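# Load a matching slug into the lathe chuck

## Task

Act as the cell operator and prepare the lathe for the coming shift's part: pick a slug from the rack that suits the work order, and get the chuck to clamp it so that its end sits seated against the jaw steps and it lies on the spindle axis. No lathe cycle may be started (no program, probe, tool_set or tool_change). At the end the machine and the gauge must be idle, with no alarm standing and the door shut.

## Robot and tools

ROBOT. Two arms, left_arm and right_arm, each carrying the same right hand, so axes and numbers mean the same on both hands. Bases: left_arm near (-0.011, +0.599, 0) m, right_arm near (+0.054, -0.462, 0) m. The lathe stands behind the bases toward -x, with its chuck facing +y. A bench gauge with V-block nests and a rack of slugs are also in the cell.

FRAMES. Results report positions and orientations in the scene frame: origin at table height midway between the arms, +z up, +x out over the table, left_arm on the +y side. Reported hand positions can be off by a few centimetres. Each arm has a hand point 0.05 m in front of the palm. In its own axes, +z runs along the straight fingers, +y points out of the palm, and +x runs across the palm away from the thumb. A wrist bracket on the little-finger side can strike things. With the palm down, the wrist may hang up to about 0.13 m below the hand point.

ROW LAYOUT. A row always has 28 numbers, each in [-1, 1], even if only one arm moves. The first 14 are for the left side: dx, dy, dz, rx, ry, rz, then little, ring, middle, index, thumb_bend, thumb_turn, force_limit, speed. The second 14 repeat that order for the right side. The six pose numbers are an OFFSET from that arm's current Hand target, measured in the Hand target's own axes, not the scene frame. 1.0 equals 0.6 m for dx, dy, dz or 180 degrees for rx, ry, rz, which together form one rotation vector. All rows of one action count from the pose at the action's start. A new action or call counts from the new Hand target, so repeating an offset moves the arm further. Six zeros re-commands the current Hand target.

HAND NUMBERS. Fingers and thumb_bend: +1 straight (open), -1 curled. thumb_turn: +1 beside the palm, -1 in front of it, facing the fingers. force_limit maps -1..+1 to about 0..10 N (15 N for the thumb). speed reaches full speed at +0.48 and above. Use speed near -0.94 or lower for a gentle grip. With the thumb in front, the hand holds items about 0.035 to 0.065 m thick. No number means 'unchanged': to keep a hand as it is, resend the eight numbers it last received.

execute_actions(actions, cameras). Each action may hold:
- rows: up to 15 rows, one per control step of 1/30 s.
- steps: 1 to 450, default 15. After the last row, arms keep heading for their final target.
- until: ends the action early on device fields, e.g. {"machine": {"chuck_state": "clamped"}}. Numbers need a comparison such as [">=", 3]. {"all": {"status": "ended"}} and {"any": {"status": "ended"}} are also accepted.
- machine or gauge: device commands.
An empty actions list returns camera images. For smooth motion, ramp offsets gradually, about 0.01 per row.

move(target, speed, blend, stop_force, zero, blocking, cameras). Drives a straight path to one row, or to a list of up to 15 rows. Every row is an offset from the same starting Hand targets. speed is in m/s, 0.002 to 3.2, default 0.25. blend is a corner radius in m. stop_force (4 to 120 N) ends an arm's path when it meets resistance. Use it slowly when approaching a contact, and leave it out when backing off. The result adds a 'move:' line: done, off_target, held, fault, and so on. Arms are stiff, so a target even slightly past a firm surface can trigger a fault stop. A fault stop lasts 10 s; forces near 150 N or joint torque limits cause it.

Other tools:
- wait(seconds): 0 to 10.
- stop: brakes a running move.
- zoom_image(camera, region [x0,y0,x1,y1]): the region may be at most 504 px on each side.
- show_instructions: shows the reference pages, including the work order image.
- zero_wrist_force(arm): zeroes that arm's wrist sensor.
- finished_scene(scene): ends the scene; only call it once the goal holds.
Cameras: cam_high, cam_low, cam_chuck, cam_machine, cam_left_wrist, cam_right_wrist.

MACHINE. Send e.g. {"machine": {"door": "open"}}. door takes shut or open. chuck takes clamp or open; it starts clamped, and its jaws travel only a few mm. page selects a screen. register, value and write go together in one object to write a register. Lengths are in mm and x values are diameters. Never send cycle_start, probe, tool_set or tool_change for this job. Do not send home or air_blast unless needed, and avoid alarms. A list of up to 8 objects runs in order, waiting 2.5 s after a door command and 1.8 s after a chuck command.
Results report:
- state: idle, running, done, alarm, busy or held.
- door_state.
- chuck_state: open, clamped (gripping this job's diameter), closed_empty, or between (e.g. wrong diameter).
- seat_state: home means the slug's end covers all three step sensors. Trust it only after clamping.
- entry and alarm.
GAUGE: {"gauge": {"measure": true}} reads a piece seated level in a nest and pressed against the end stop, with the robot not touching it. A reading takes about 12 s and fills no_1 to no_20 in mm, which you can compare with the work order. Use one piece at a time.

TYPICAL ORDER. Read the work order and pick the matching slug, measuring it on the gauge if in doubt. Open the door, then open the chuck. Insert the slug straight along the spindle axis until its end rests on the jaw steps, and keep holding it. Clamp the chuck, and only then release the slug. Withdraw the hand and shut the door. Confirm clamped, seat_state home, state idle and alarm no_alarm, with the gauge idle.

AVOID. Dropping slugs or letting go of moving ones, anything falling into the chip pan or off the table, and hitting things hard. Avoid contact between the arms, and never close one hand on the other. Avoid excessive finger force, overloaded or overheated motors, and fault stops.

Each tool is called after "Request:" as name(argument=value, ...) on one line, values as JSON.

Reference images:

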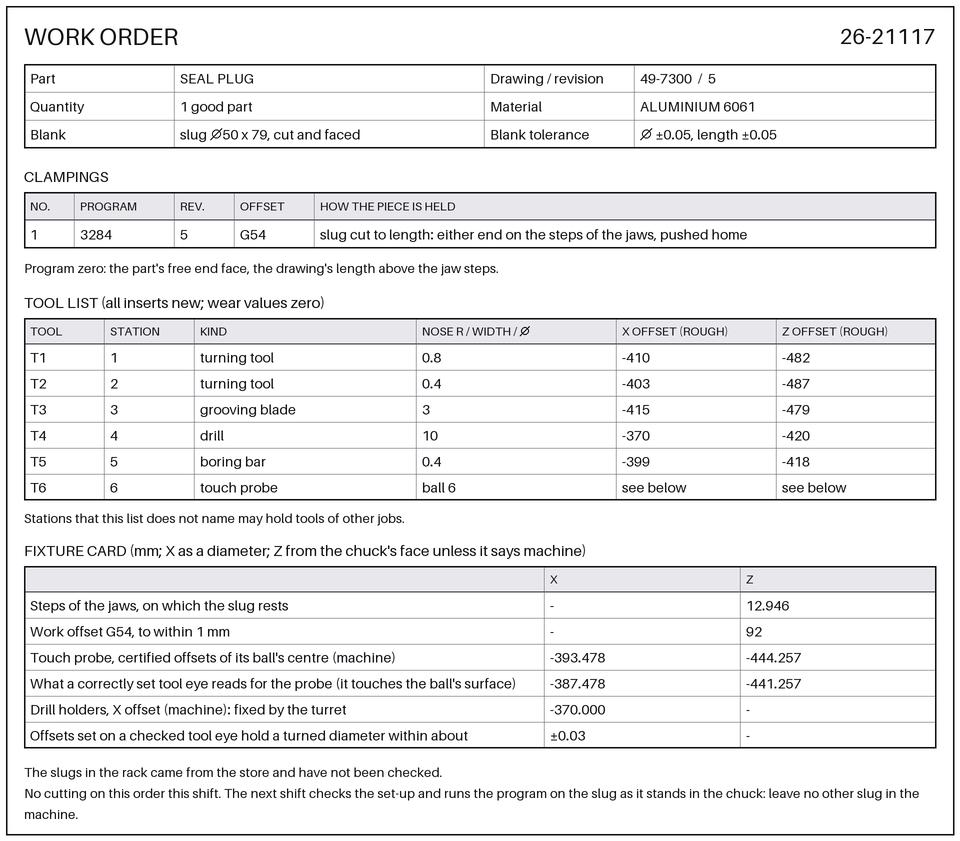

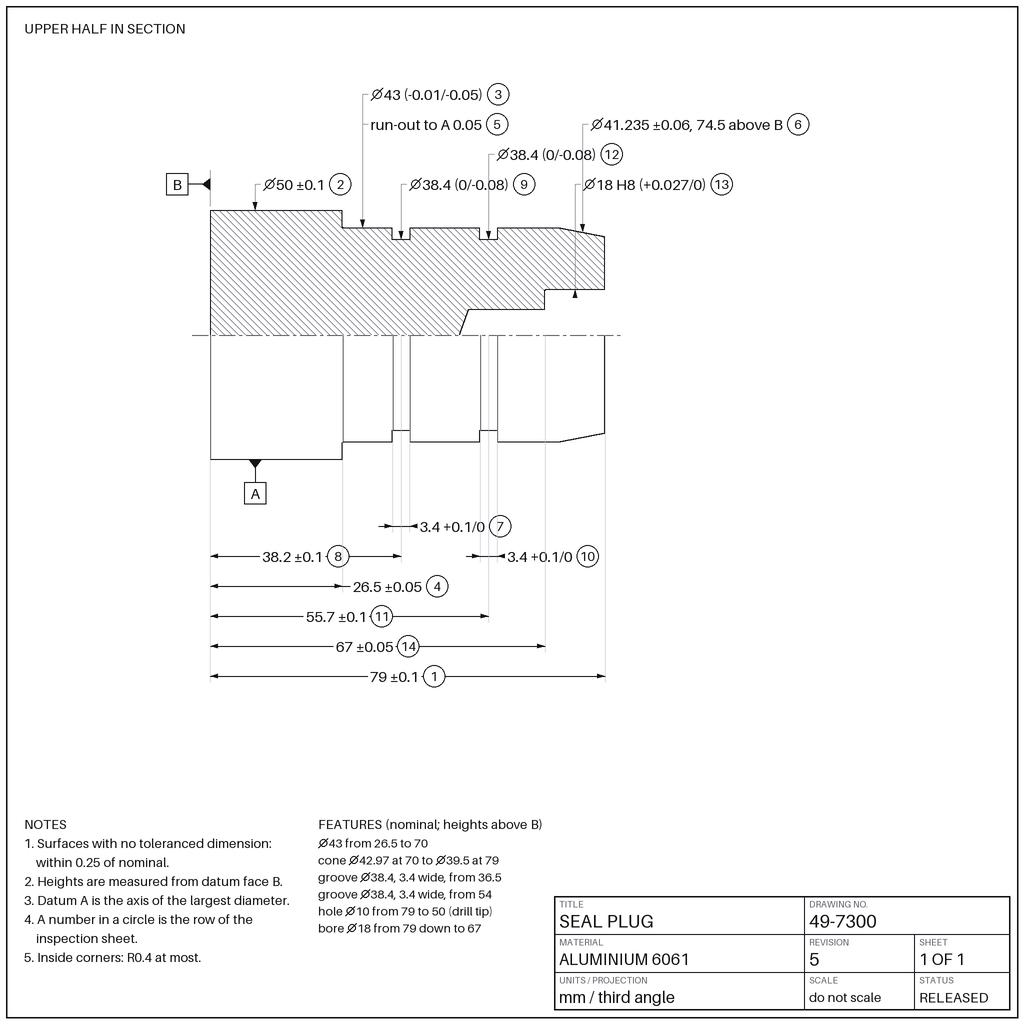

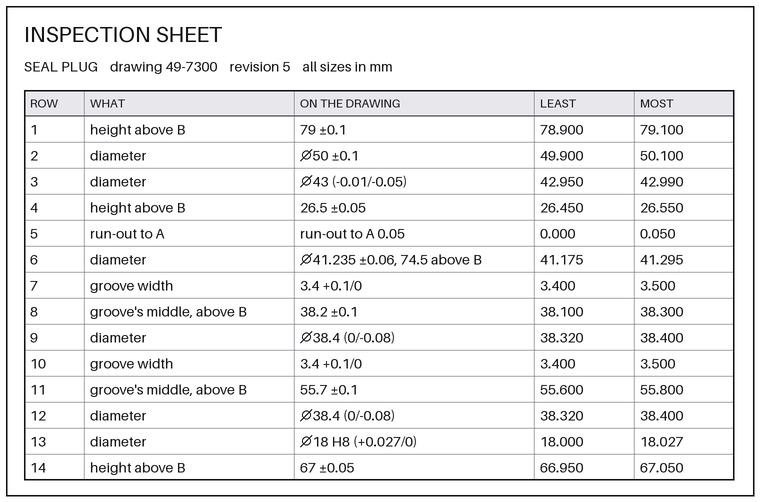

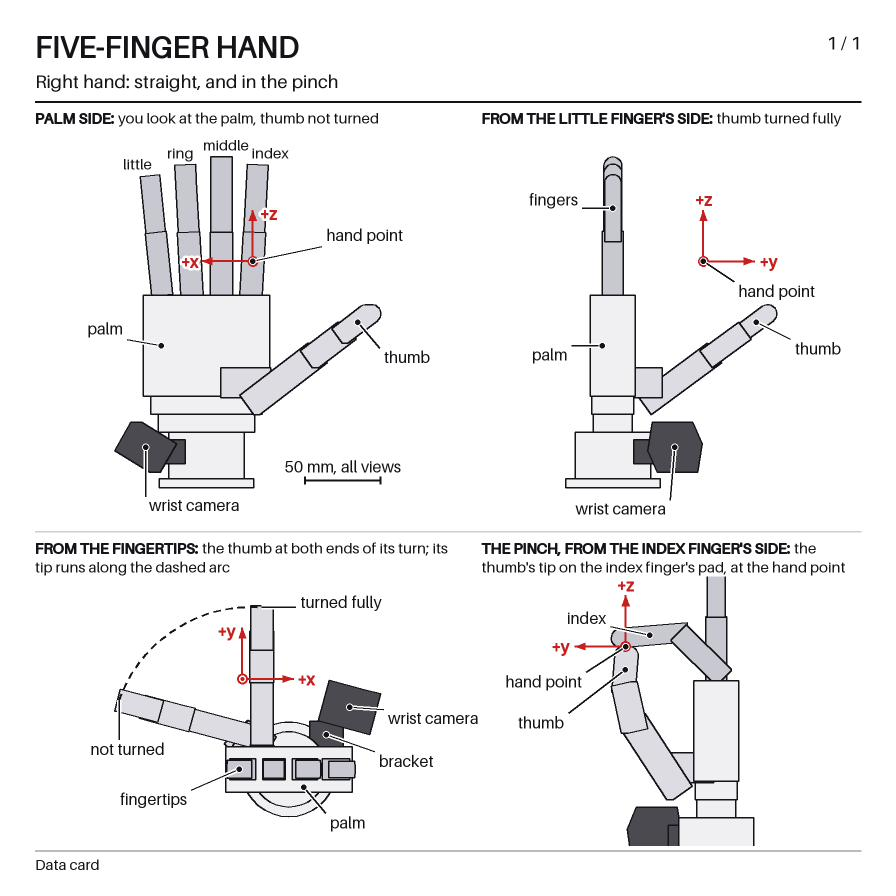

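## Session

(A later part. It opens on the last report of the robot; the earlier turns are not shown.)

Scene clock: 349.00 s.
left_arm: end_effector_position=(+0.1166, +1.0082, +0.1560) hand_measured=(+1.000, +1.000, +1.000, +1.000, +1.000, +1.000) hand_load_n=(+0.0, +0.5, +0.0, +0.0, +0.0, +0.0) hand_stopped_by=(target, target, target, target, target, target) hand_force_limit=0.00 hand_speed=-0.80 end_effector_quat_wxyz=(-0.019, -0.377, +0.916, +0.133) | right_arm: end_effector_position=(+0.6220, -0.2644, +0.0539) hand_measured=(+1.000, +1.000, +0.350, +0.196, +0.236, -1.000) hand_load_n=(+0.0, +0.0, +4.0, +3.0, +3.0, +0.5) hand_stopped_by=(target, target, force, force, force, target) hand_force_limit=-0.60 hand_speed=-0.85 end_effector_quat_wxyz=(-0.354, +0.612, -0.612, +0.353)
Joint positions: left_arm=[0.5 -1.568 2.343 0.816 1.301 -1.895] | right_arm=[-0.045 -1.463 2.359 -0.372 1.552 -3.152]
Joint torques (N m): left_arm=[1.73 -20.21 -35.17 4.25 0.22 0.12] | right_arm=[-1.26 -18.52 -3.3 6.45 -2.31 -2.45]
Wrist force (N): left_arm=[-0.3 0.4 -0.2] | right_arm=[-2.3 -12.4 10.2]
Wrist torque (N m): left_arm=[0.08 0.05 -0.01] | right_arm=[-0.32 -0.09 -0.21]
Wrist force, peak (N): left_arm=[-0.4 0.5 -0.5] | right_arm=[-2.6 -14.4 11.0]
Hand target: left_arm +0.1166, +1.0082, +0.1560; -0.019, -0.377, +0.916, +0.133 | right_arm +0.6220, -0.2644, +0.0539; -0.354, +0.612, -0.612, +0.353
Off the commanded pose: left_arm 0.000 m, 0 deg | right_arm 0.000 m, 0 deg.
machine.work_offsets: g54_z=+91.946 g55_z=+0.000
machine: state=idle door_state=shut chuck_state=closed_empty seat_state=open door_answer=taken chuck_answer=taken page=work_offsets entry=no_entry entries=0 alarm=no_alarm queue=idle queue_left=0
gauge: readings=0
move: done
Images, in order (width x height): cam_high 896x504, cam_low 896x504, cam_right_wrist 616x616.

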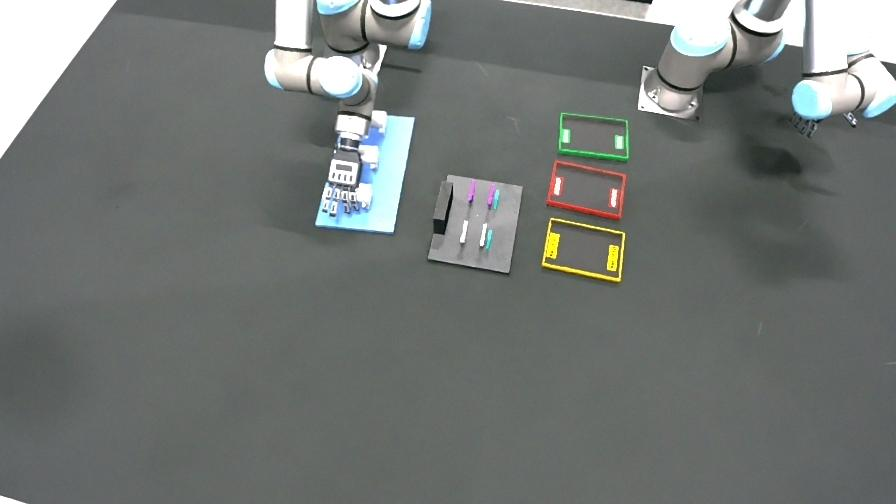

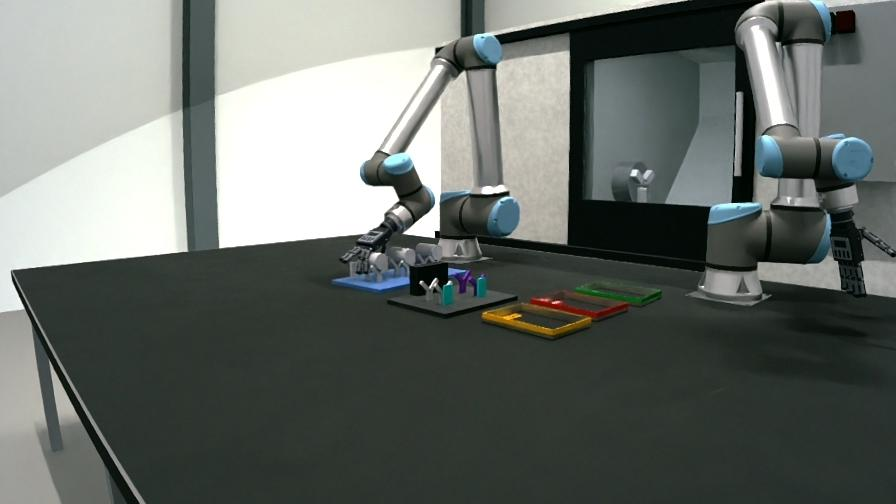

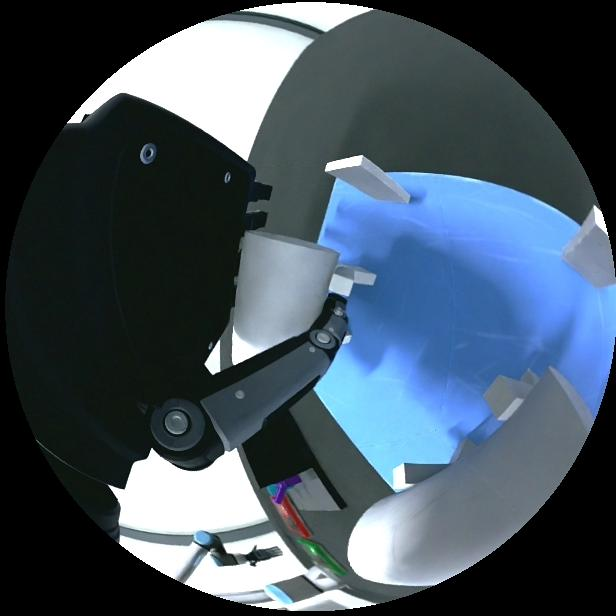

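Request:
move(target=[0,0,0,0,0,0,1,1,1,1,1,1,0,-0.8, 0,0,0,0,0,0,1,1,-0.4,-0.4,-0.3,-1,0.2,-0.85], speed=0.03)

Request:
move(target=[0,0,0,0,0,0,1,1,1,1,1,1,0,-0.8, 0,-0.1155,-0.0667,0,0,0,1,1,-0.4,-0.4,-0.3,-1,0.2,-0.85], speed=0.08, cameras=["cam_high","cam_low","cam_right_wrist"])

Request:
zoom_image(camera="cam_low", region=[320, 160, 440, 280])

Request:
zoom_image(camera="cam_high", region=[300, 130, 420, 250])

Request:
zoom_image(camera="cam_right_wrist", region=[200, 200, 450, 450])

Scene clock: 363.80 s.
left_arm: end_effector_position=(+0.1166, +1.0082, +0.1560) hand_measured=(+1.000, +1.000, +1.000, +1.000, +1.000, +1.000) hand_load_n=(+0.0, +0.0, -0.5, +0.0, +0.0, +0.0) hand_stopped_by=(target, target, target, target, target, target) hand_force_limit=0.00 hand_speed=-0.80 end_effector_quat_wxyz=(-0.019, -0.377, +0.916, +0.133) | right_arm: end_effector_position=(+0.6221, -0.2644, +0.0540) hand_measured=(+1.000, +1.000, +0.338, +0.158, +0.222, -1.000) hand_load_n=(-0.5, +0.0, +6.0, +7.0, +9.0, +0.0) hand_stopped_by=(target, target, force, force, force, target) hand_force_limit=0.20 hand_speed=-0.85 end_effector_quat_wxyz=(-0.354, +0.612, -0.612, +0.353)
Joint positions: left_arm=[0.5 -1.568 2.343 0.816 1.301 -1.895] | right_arm=[-0.045 -1.463 2.359 -0.372 1.552 -3.152]
Joint torques (N m): left_arm=[1.45 -19.42 -35.98 4.19 0.27 0.02] | right_arm=[10.48 -19.25 -2.71 10.89 -2.07 -2.13]
Wrist force (N): left_arm=[-0.1 0.4 -0.3] | right_arm=[-3.3 -22.9 16.0]
Wrist torque (N m): left_arm=[0.08 0.02 0.00] | right_arm=[-0.52 -0.14 -0.28]
Wrist force, peak (N): left_arm=[-0.7 0.3 0.1] | right_arm=[-3.3 -23.2 16.0]
Hand target: left_arm +0.1166, +1.0082, +0.1560; -0.019, -0.377, +0.916, +0.133 | right_arm +0.6220, -0.2644, +0.0539; -0.354, +0.612, -0.612, +0.353
Off the commanded pose: left_arm 0.000 m, 0 deg | right_arm 0.000 m, 0 deg.
machine.work_offsets: g54_z=+91.946 g55_z=+0.000
machine: state=idle door_state=shut chuck_state=closed_empty seat_state=open door_answer=taken chuck_answer=taken page=work_offsets entry=no_entry entries=0 alarm=no_alarm queue=idle queue_left=0
gauge: readings=0
move: done

Scene clock: 365.20 s.
left_arm: end_effector_position=(+0.1166, +1.0082, +0.1560) hand_measured=(+1.000, +1.000, +1.000, +1.000, +1.000, +1.000) hand_load_n=(+0.0, +0.0, +0.0, +0.0, +0.0, +0.0) hand_stopped_by=(target, target, target, target, target, target) hand_force_limit=0.00 hand_speed=-0.80 end_effector_quat_wxyz=(-0.019, -0.377, +0.916, +0.133) | right_arm: end_effector_position=(+0.6221, -0.2644, +0.1340) hand_measured=(+1.000, +1.000, +0.338, +0.156, +0.224, -1.000) hand_load_n=(+0.0, +0.0, +0.0, +2.5, +11.0, +0.0) hand_stopped_by=(target, target, force, force, force, target) hand_force_limit=0.20 hand_speed=-0.85 end_effector_quat_wxyz=(-0.354, +0.612, -0.612, +0.353)
Joint positions: left_arm=[0.5 -1.568 2.343 0.816 1.301 -1.895] | right_arm=[-0.045 -1.592 2.295 -0.18 1.552 -3.152]
Joint torques (N m): left_arm=[1.14 -19.16 -35.25 4.24 0.23 0] | right_arm=[-10.88 -33.87 -24.76 1.6 -2.47 -2.01]
Wrist force (N): left_arm=[-0.1 0.5 -0.2] | right_arm=[-2.4 2.3 3.8]
Wrist torque (N m): left_arm=[0.08 0.01 0.00] | right_arm=[-0.19 0.16 -0.13]
Wrist force, peak (N): left_arm=[-0.3 0.5 -0.3] | right_arm=[-3.1 -18.7 22.1]
Hand target: left_arm +0.1166, +1.0082, +0.1560; -0.019, -0.377, +0.916, +0.133 | right_arm +0.6220, -0.2644, +0.1340; -0.354, +0.612, -0.612, +0.353
Off the commanded pose: left_arm 0.000 m, 0 deg | right_arm 0.000 m, 0 deg.
machine.work_offsets: g54_z=+91.946 g55_z=+0.000
machine: state=idle door_state=shut chuck_state=closed_empty seat_state=open door_answer=taken chuck_answer=taken page=work_offsets entry=no_entry entries=0 alarm=no_alarm queue=idle queue_left=0
gauge: readings=0
move: done
Images, in order (width x height): cam_high 896x504, cam_low 896x504, cam_right_wrist 616x616.

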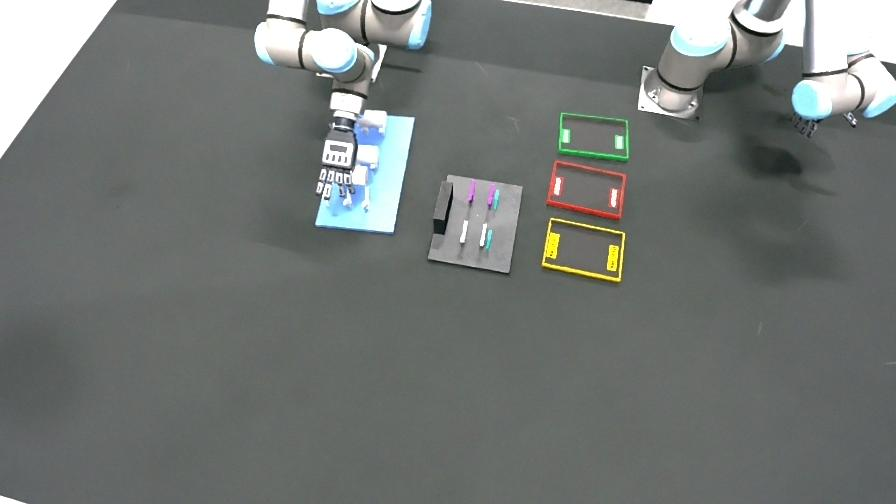

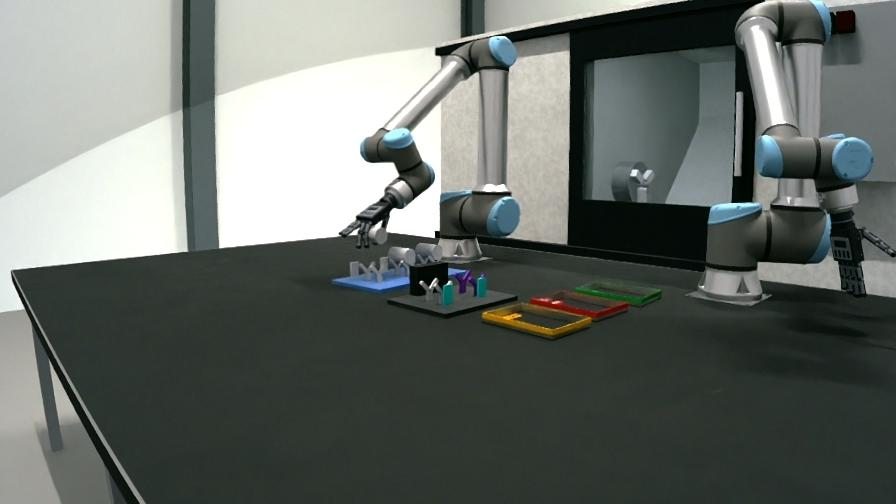

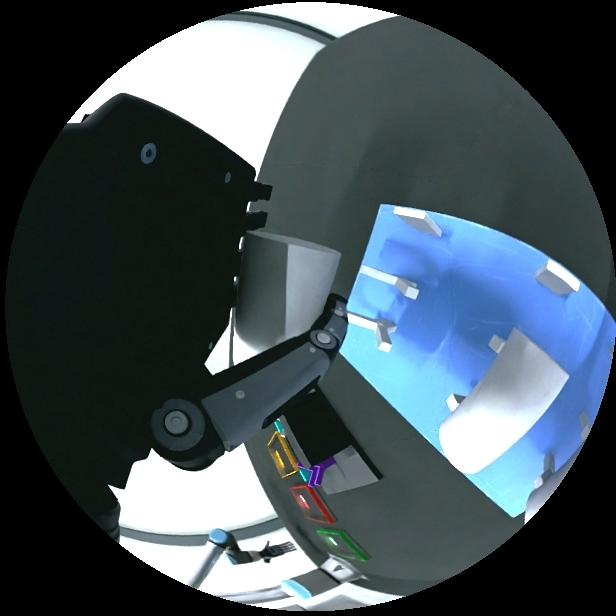

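Scaled by 4.200 from the camera's 896x504 image, which has a finer 1280x720 frame.

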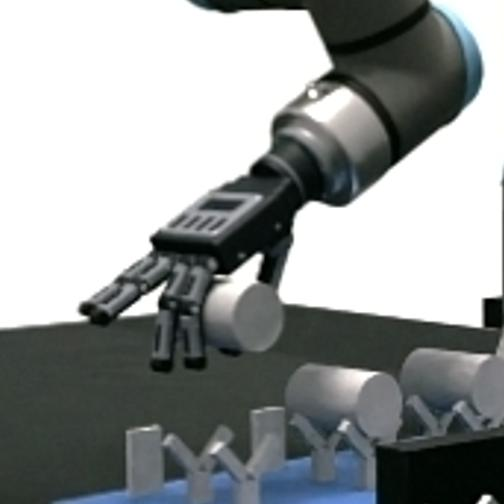

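Scaled by 4.200 from the camera's 896x504 image, which has a finer 1280x720 frame.

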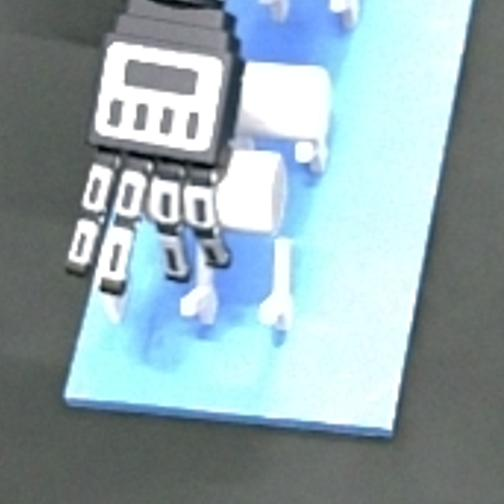

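Scaled by 2.016 from the camera's 616x616 image, which has a finer 880x880 frame.

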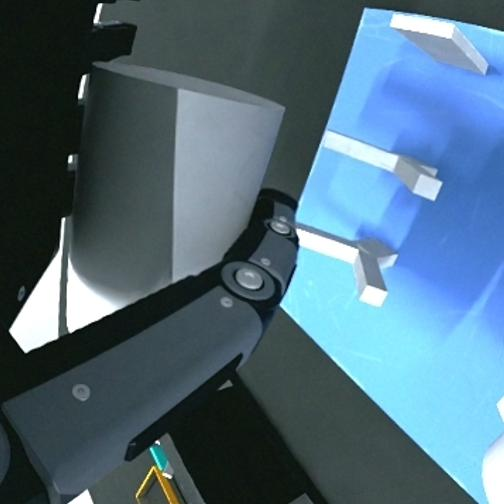

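Request:
zoom_image(camera="cam_high", region=[420, 165, 540, 285])

Request:
zoom_image(camera="cam_low", region=[380, 220, 520, 360])

Scaled by 4.200 from the camera's 896x504 image, which has a finer 1280x720 frame.

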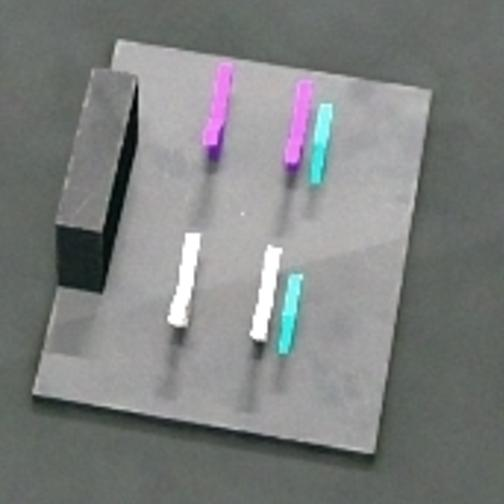

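Scaled by 3.600 from the camera's 896x504 image, which has a finer 1280x720 frame.

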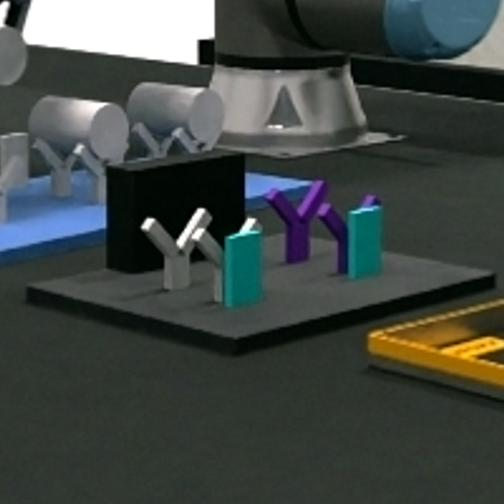

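Request:
move(target=[0,0,0,0,0,0,1,1,1,1,1,1,0,-0.8, -0.557,-0.156,-0.0168,0,0,0,1,1,-0.4,-0.4,-0.3,-1,0.2,-0.85], speed=0.2, cameras=["cam_high","cam_low","cam_right_wrist"])

Request:
zoom_image(camera="cam_low", region=[400, 180, 540, 320])

Request:
zoom_image(camera="cam_high", region=[400, 100, 540, 240])

Request:
zoom_image(camera="cam_right_wrist", region=[200, 200, 450, 450])

Scene clock: 420.00 s.
left_arm: end_effector_position=(+0.1166, +1.0082, +0.1560) hand_measured=(+1.000, +1.000, +1.000, +1.000, +1.000, +1.000) hand_load_n=(+0.0, +0.0, +0.0, +0.0, +0.0, +0.0) hand_stopped_by=(target, target, target, target, target, target) hand_force_limit=0.00 hand_speed=-0.80 end_effector_quat_wxyz=(-0.019, -0.377, +0.916, +0.133) | right_arm: end_effector_position=(+0.6601, +0.0697, +0.2201) hand_measured=(+1.000, +1.000, +0.338, +0.156, +0.224, -1.000) hand_load_n=(+0.0, +0.0, +0.0, +2.5, +11.5, +0.0) hand_stopped_by=(target, target, force, force, force, target) hand_force_limit=0.20 hand_speed=-0.85 end_effector_quat_wxyz=(-0.354, +0.612, -0.612, +0.353)
Joint positions: left_arm=[0.5 -1.568 2.343 0.816 1.301 -1.895] | right_arm=[0.593 -1.271 1.747 0.139 2.095 -2.8]
Joint torques (N m): left_arm=[1.48 -19.53 -35.37 4.29 0.51 0.1] | right_arm=[11.99 -50.23 -45.45 1.8 0.51 -0.61]
Wrist force (N): left_arm=[0.0 0.1 -0.3] | right_arm=[-2.1 2.0 4.2]
Wrist torque (N m): left_arm=[0.03 0.01 -0.01] | right_arm=[-0.29 0.09 -0.10]
Wrist force, peak (N): left_arm=[-0.6 0.6 -0.3] | right_arm=[-4.4 1.4 4.4]
Hand target: left_arm +0.1166, +1.0082, +0.1560; -0.019, -0.377, +0.916, +0.133 | right_arm +0.6601, +0.0697, +0.2202; -0.354, +0.612, -0.612, +0.353
Off the commanded pose: left_arm 0.000 m, 0 deg | right_arm 0.000 m, 0 deg.
machine.work_offsets: g54_z=+91.946 g55_z=+0.000
machine: state=idle door_state=shut chuck_state=closed_empty seat_state=open door_answer=taken chuck_answer=taken page=work_offsets entry=no_entry entries=0 alarm=no_alarm queue=idle queue_left=0
gauge: readings=0
move: done
Images, in order (width x height): cam_high 896x504, cam_low 896x504, cam_right_wrist 616x616.

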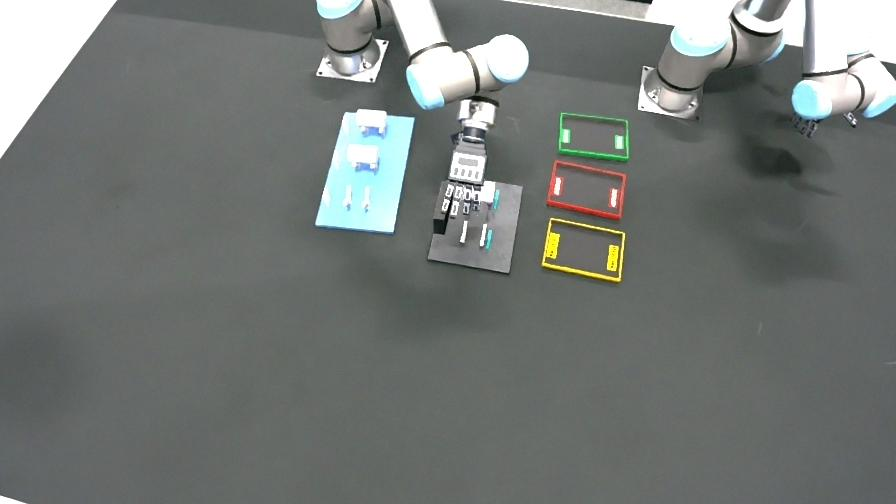

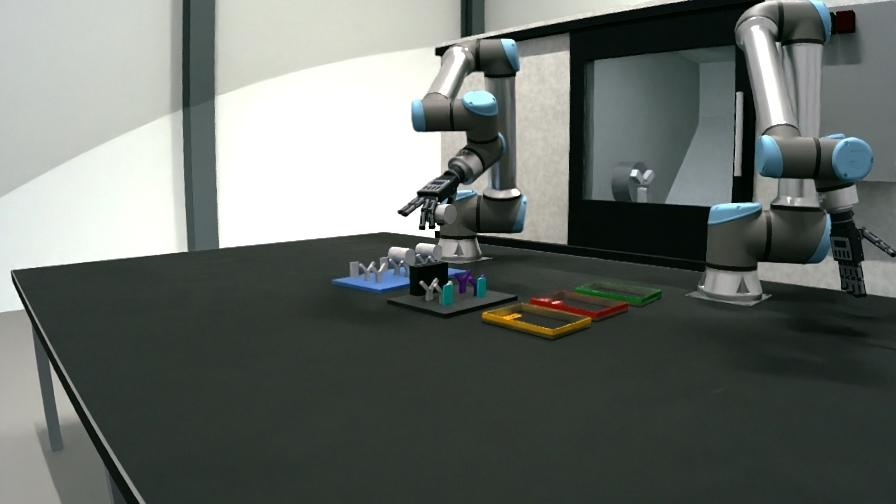

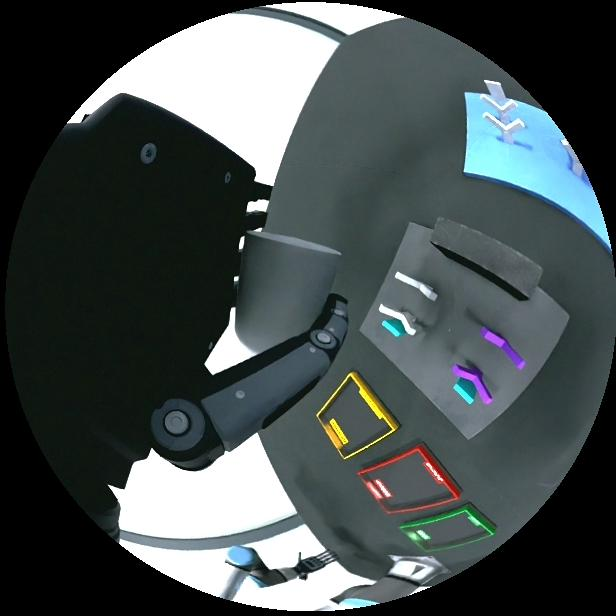

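Scaled by 3.600 from the camera's 896x504 image, which has a finer 1280x720 frame.

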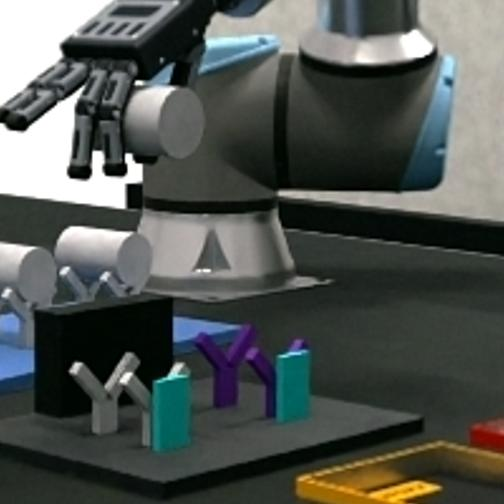

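Scaled by 3.600 from the camera's 896x504 image, which has a finer 1280x720 frame.

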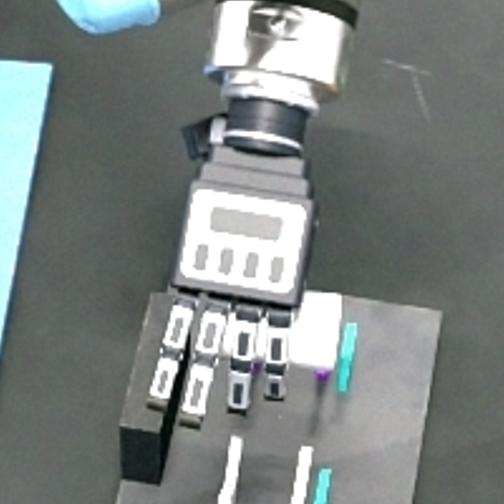

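Scaled by 2.016 from the camera's 616x616 image, which has a finer 880x880 frame.

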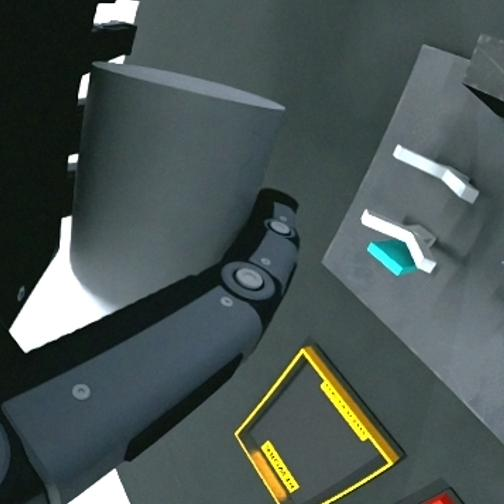

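Request:
move(target=[0,0,0,0,0,0,1,1,1,1,1,1,0,-0.8, 0.025,0.1297,0.042,0,0,0,1,1,-0.4,-0.4,-0.3,-1,0.2,-0.85], speed=0.1, cameras=["cam_high","cam_low","cam_right_wrist"])

Request:
zoom_image(camera="cam_low", region=[380, 200, 520, 340])

Request:
zoom_image(camera="cam_high", region=[410, 140, 530, 260])

Request:
zoom_image(camera="cam_right_wrist", region=[200, 200, 450, 450])

Scene clock: 447.17 s.
left_arm: end_effector_position=(+0.1166, +1.0082, +0.1560) hand_measured=(+1.000, +1.000, +1.000, +1.000, +1.000, +1.000) hand_load_n=(+0.0, +0.0, +0.0, +0.0, +0.0, +0.0) hand_stopped_by=(target, target, target, target, target, target) hand_force_limit=0.00 hand_speed=-0.80 end_effector_quat_wxyz=(-0.019, -0.377, +0.916, +0.133) | right_arm: end_effector_position=(+0.6430, +0.0547, +0.1401) hand_measured=(+1.000, +1.000, +0.338, +0.156, +0.224, -1.000) hand_load_n=(+0.0, +0.0, +0.0, +2.5, +11.5, +0.0) hand_stopped_by=(target, target, force, force, force, target) hand_force_limit=0.20 hand_speed=-0.85 end_effector_quat_wxyz=(-0.353, +0.612, -0.612, +0.353)
Joint positions: left_arm=[0.5 -1.568 2.343 0.816 1.301 -1.895] | right_arm=[0.589 -1.234 1.86 -0.011 2.092 -2.803]
Joint torques (N m): left_arm=[0.85 -19.37 -35.28 4.29 0.42 -0.03] | right_arm=[-1.28 -72.89 -35.34 -0.96 -1.15 -1.56]
Wrist force (N): left_arm=[-0.2 0.2 -0.1] | right_arm=[-1.8 2.3 4.1]
Wrist torque (N m): left_arm=[0.03 0.03 -0.02] | right_arm=[-0.24 0.06 -0.07]
Wrist force, peak (N): left_arm=[-0.3 0.7 -0.2] | right_arm=[-1.5 3.8 4.7]
Hand target: left_arm +0.1166, +1.0082, +0.1560; -0.019, -0.377, +0.916, +0.133 | right_arm +0.6430, +0.0548, +0.1402; -0.354, +0.612, -0.612, +0.353
Off the commanded pose: left_arm 0.000 m, 0 deg | right_arm 0.000 m, 0 deg.
machine.work_offsets: g54_z=+91.946 g55_z=+0.000
machine: state=idle door_state=shut chuck_state=closed_empty seat_state=open door_answer=taken chuck_answer=taken page=work_offsets entry=no_entry entries=0 alarm=no_alarm queue=idle queue_left=0
gauge: readings=0
move: done
Images, in order (width x height): cam_high 896x504, cam_low 896x504, cam_right_wrist 616x616.

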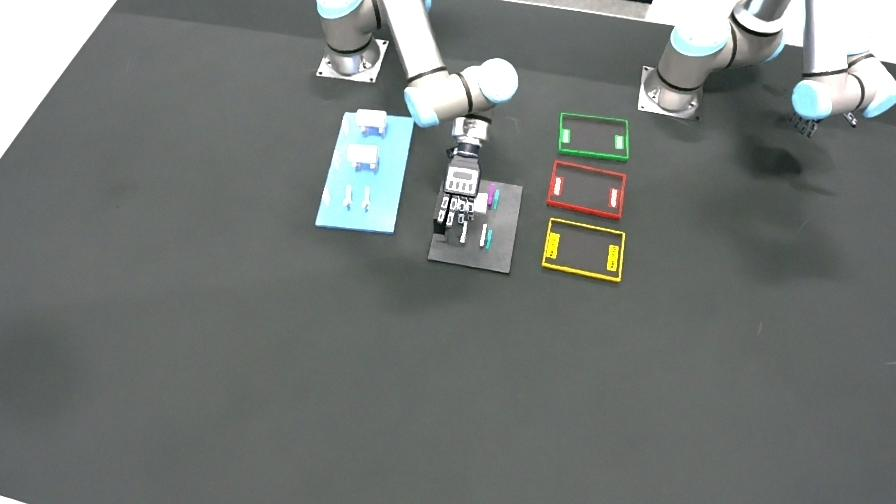

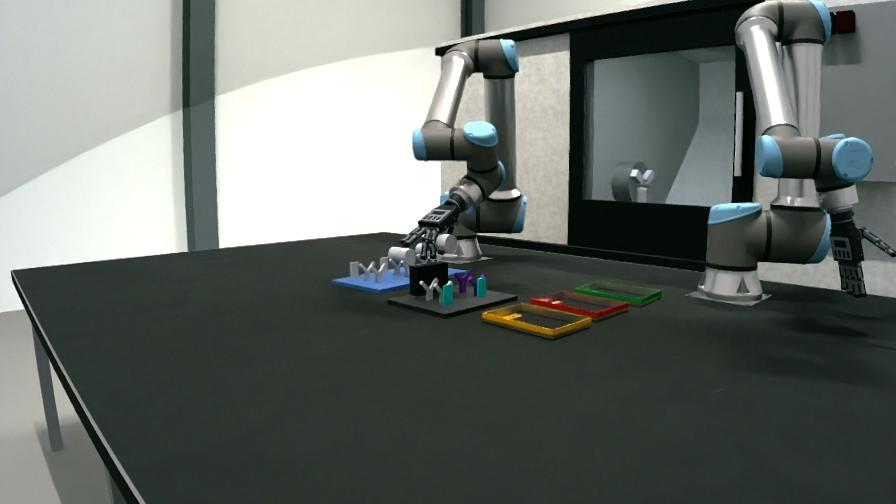

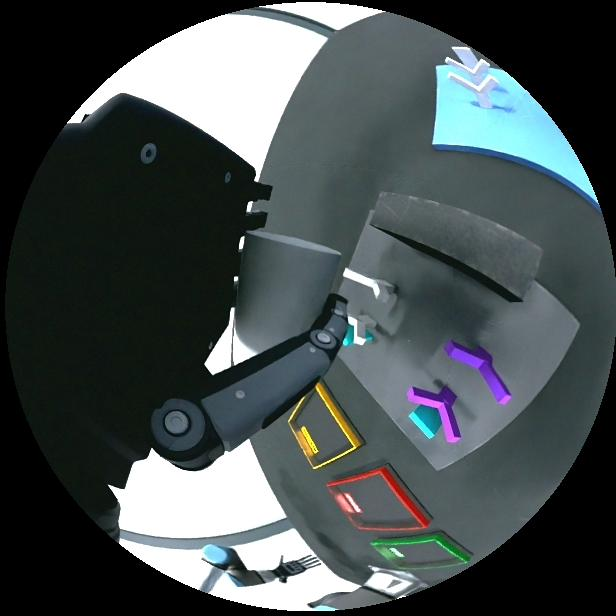

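Scaled by 3.600 from the camera's 896x504 image, which has a finer 1280x720 frame.

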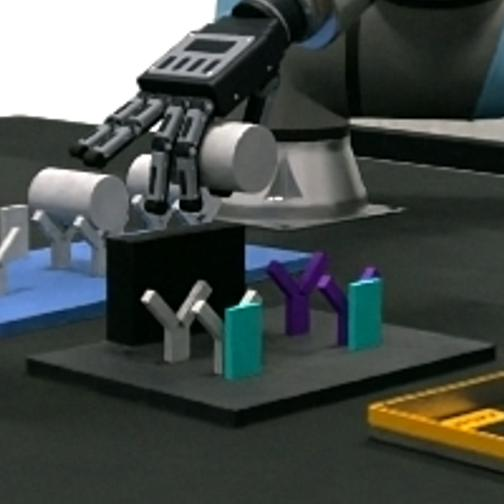

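Scaled by 4.200 from the camera's 896x504 image, which has a finer 1280x720 frame.

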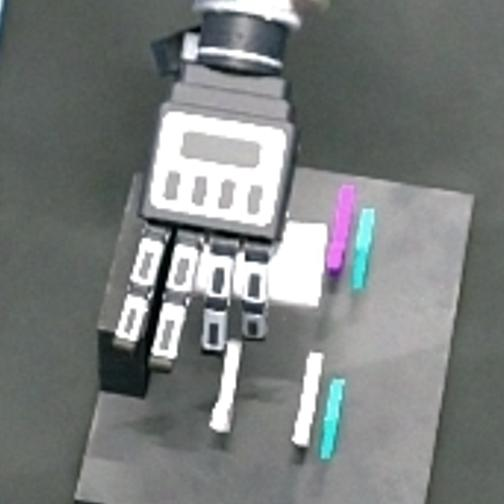

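Scaled by 2.016 from the camera's 616x616 image, which has a finer 880x880 frame.

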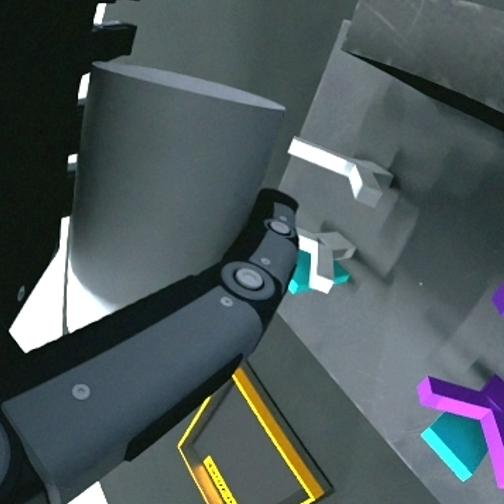

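Request:
move(target=[0,0,0,0,0,0,1,1,1,1,1,1,0,-0.8, 0.0037,0.0888,0.0628,0,0,0,1,1,-0.4,-0.4,-0.3,-1,0.2,-0.85], speed=0.06, stop_force=8, cameras=["cam_high","cam_low","cam_right_wrist"])

Request:
zoom_image(camera="cam_low", region=[380, 200, 520, 340])

Request:
zoom_image(camera="cam_high", region=[410, 160, 530, 280])

Request:
zoom_image(camera="cam_right_wrist", region=[200, 200, 450, 450])

Scene clock: 485.70 s.
left_arm: end_effector_position=(+0.1166, +1.0082, +0.1560) hand_measured=(+1.000, +1.000, +1.000, +1.000, +1.000, +1.000) hand_load_n=(+0.0, +0.0, +0.0, +0.0, +0.0, +0.0) hand_stopped_by=(target, target, target, target, target, target) hand_force_limit=0.00 hand_speed=-0.80 end_effector_quat_wxyz=(-0.019, -0.377, +0.916, +0.133) | right_arm: end_effector_position=(+0.6484, +0.0528, +0.0817) hand_measured=(+1.000, +1.000, +0.338, +0.156, +0.224, -1.000) hand_load_n=(+0.0, +0.0, -1.0, +3.0, +11.5, +0.0) hand_stopped_by=(target, target, force, force, force, target) hand_force_limit=0.20 hand_speed=-0.85 end_effector_quat_wxyz=(-0.354, +0.612, -0.612, +0.353)
Joint positions: left_arm=[0.5 -1.568 2.343 0.816 1.301 -1.895] | right_arm=[0.582 -1.169 1.894 -0.113 2.086 -2.808]
Joint torques (N m): left_arm=[0.11 -19.69 -35.31 4.22 0.59 -0.17] | right_arm=[9.67 -50.56 -30.34 -2.08 1.71 2.2]
Wrist force (N): left_arm=[-0.3 0.3 -0.2] | right_arm=[-2.5 0.2 0.9]
Wrist torque (N m): left_arm=[0.07 0.04 -0.01] | right_arm=[-0.18 0.30 0.13]
Wrist force, peak (N): left_arm=[-0.5 0.7 0.1] | right_arm=[-3.2 -7.9 -16.2]
Hand target: left_arm +0.1166, +1.0082, +0.1560; -0.019, -0.377, +0.916, +0.133 | right_arm +0.6483, +0.0528, +0.0817; -0.354, +0.612, -0.612, +0.353 (not the last commanded pose)
Off the commanded pose: left_arm 0.000 m, 0 deg | right_arm 0.007 m, 0 deg.
machine.work_offsets: g54_z=+91.946 g55_z=+0.000
machine: state=idle door_state=shut chuck_state=closed_empty seat_state=open door_answer=taken chuck_answer=taken page=work_offsets entry=no_entry entries=0 alarm=no_alarm queue=idle queue_left=0
gauge: readings=0
move: contact (right_arm)
Images, in order (width x height): cam_high 896x504, cam_low 896x504, cam_right_wrist 616x616.

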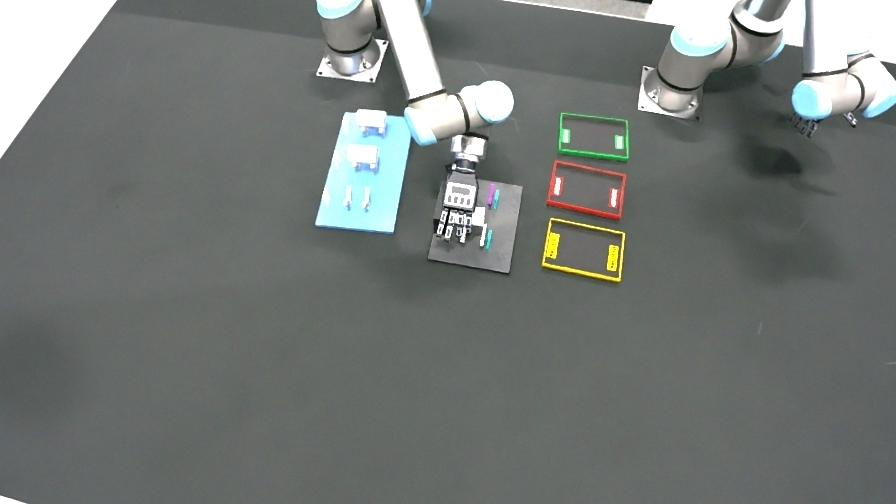

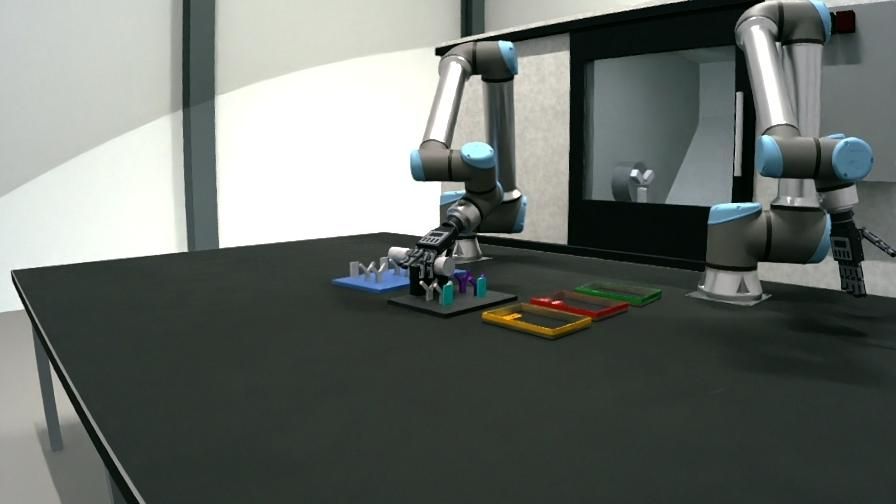

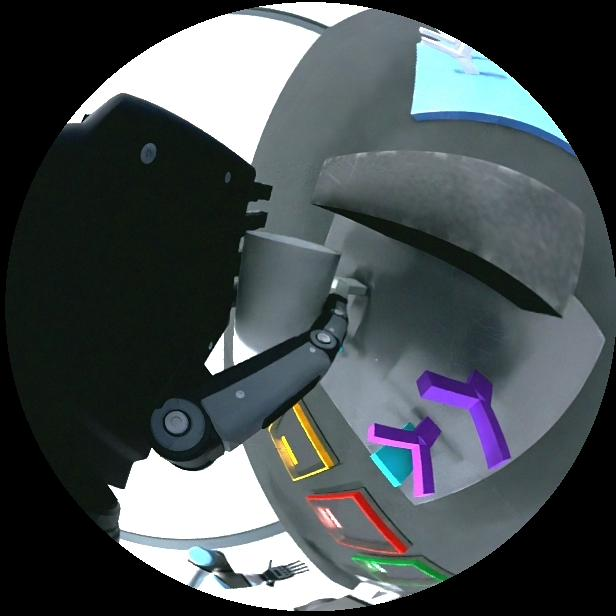

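Scaled by 3.600 from the camera's 896x504 image, which has a finer 1280x720 frame.

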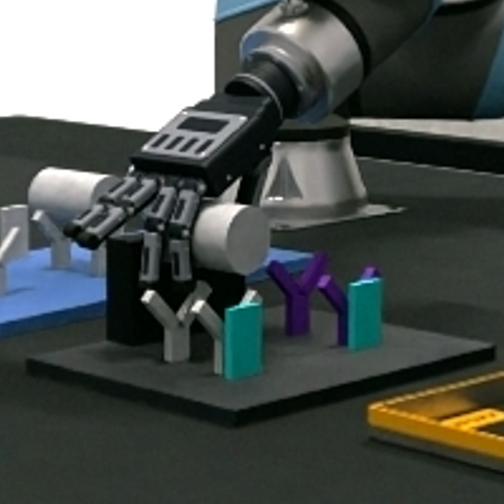

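Scaled by 4.200 from the camera's 896x504 image, which has a finer 1280x720 frame.

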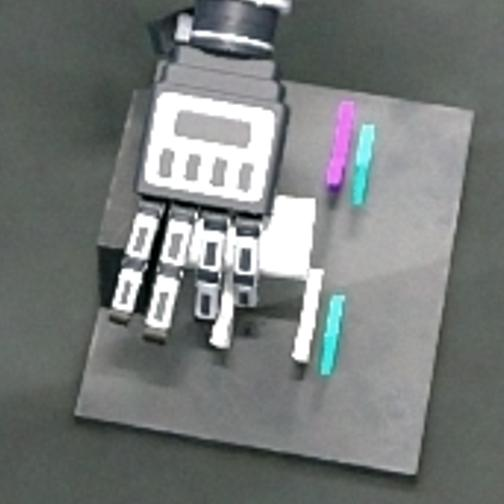

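Scaled by 2.016 from the camera's 616x616 image, which has a finer 880x880 frame.

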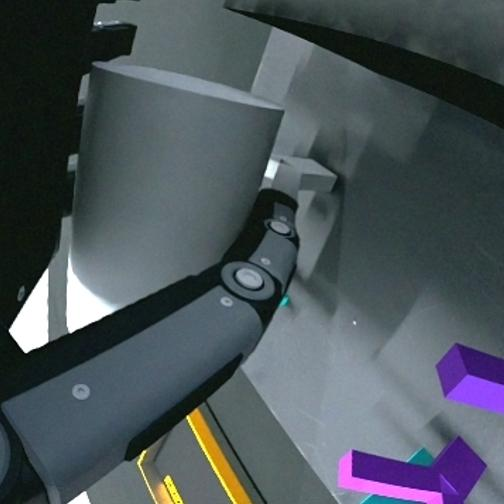

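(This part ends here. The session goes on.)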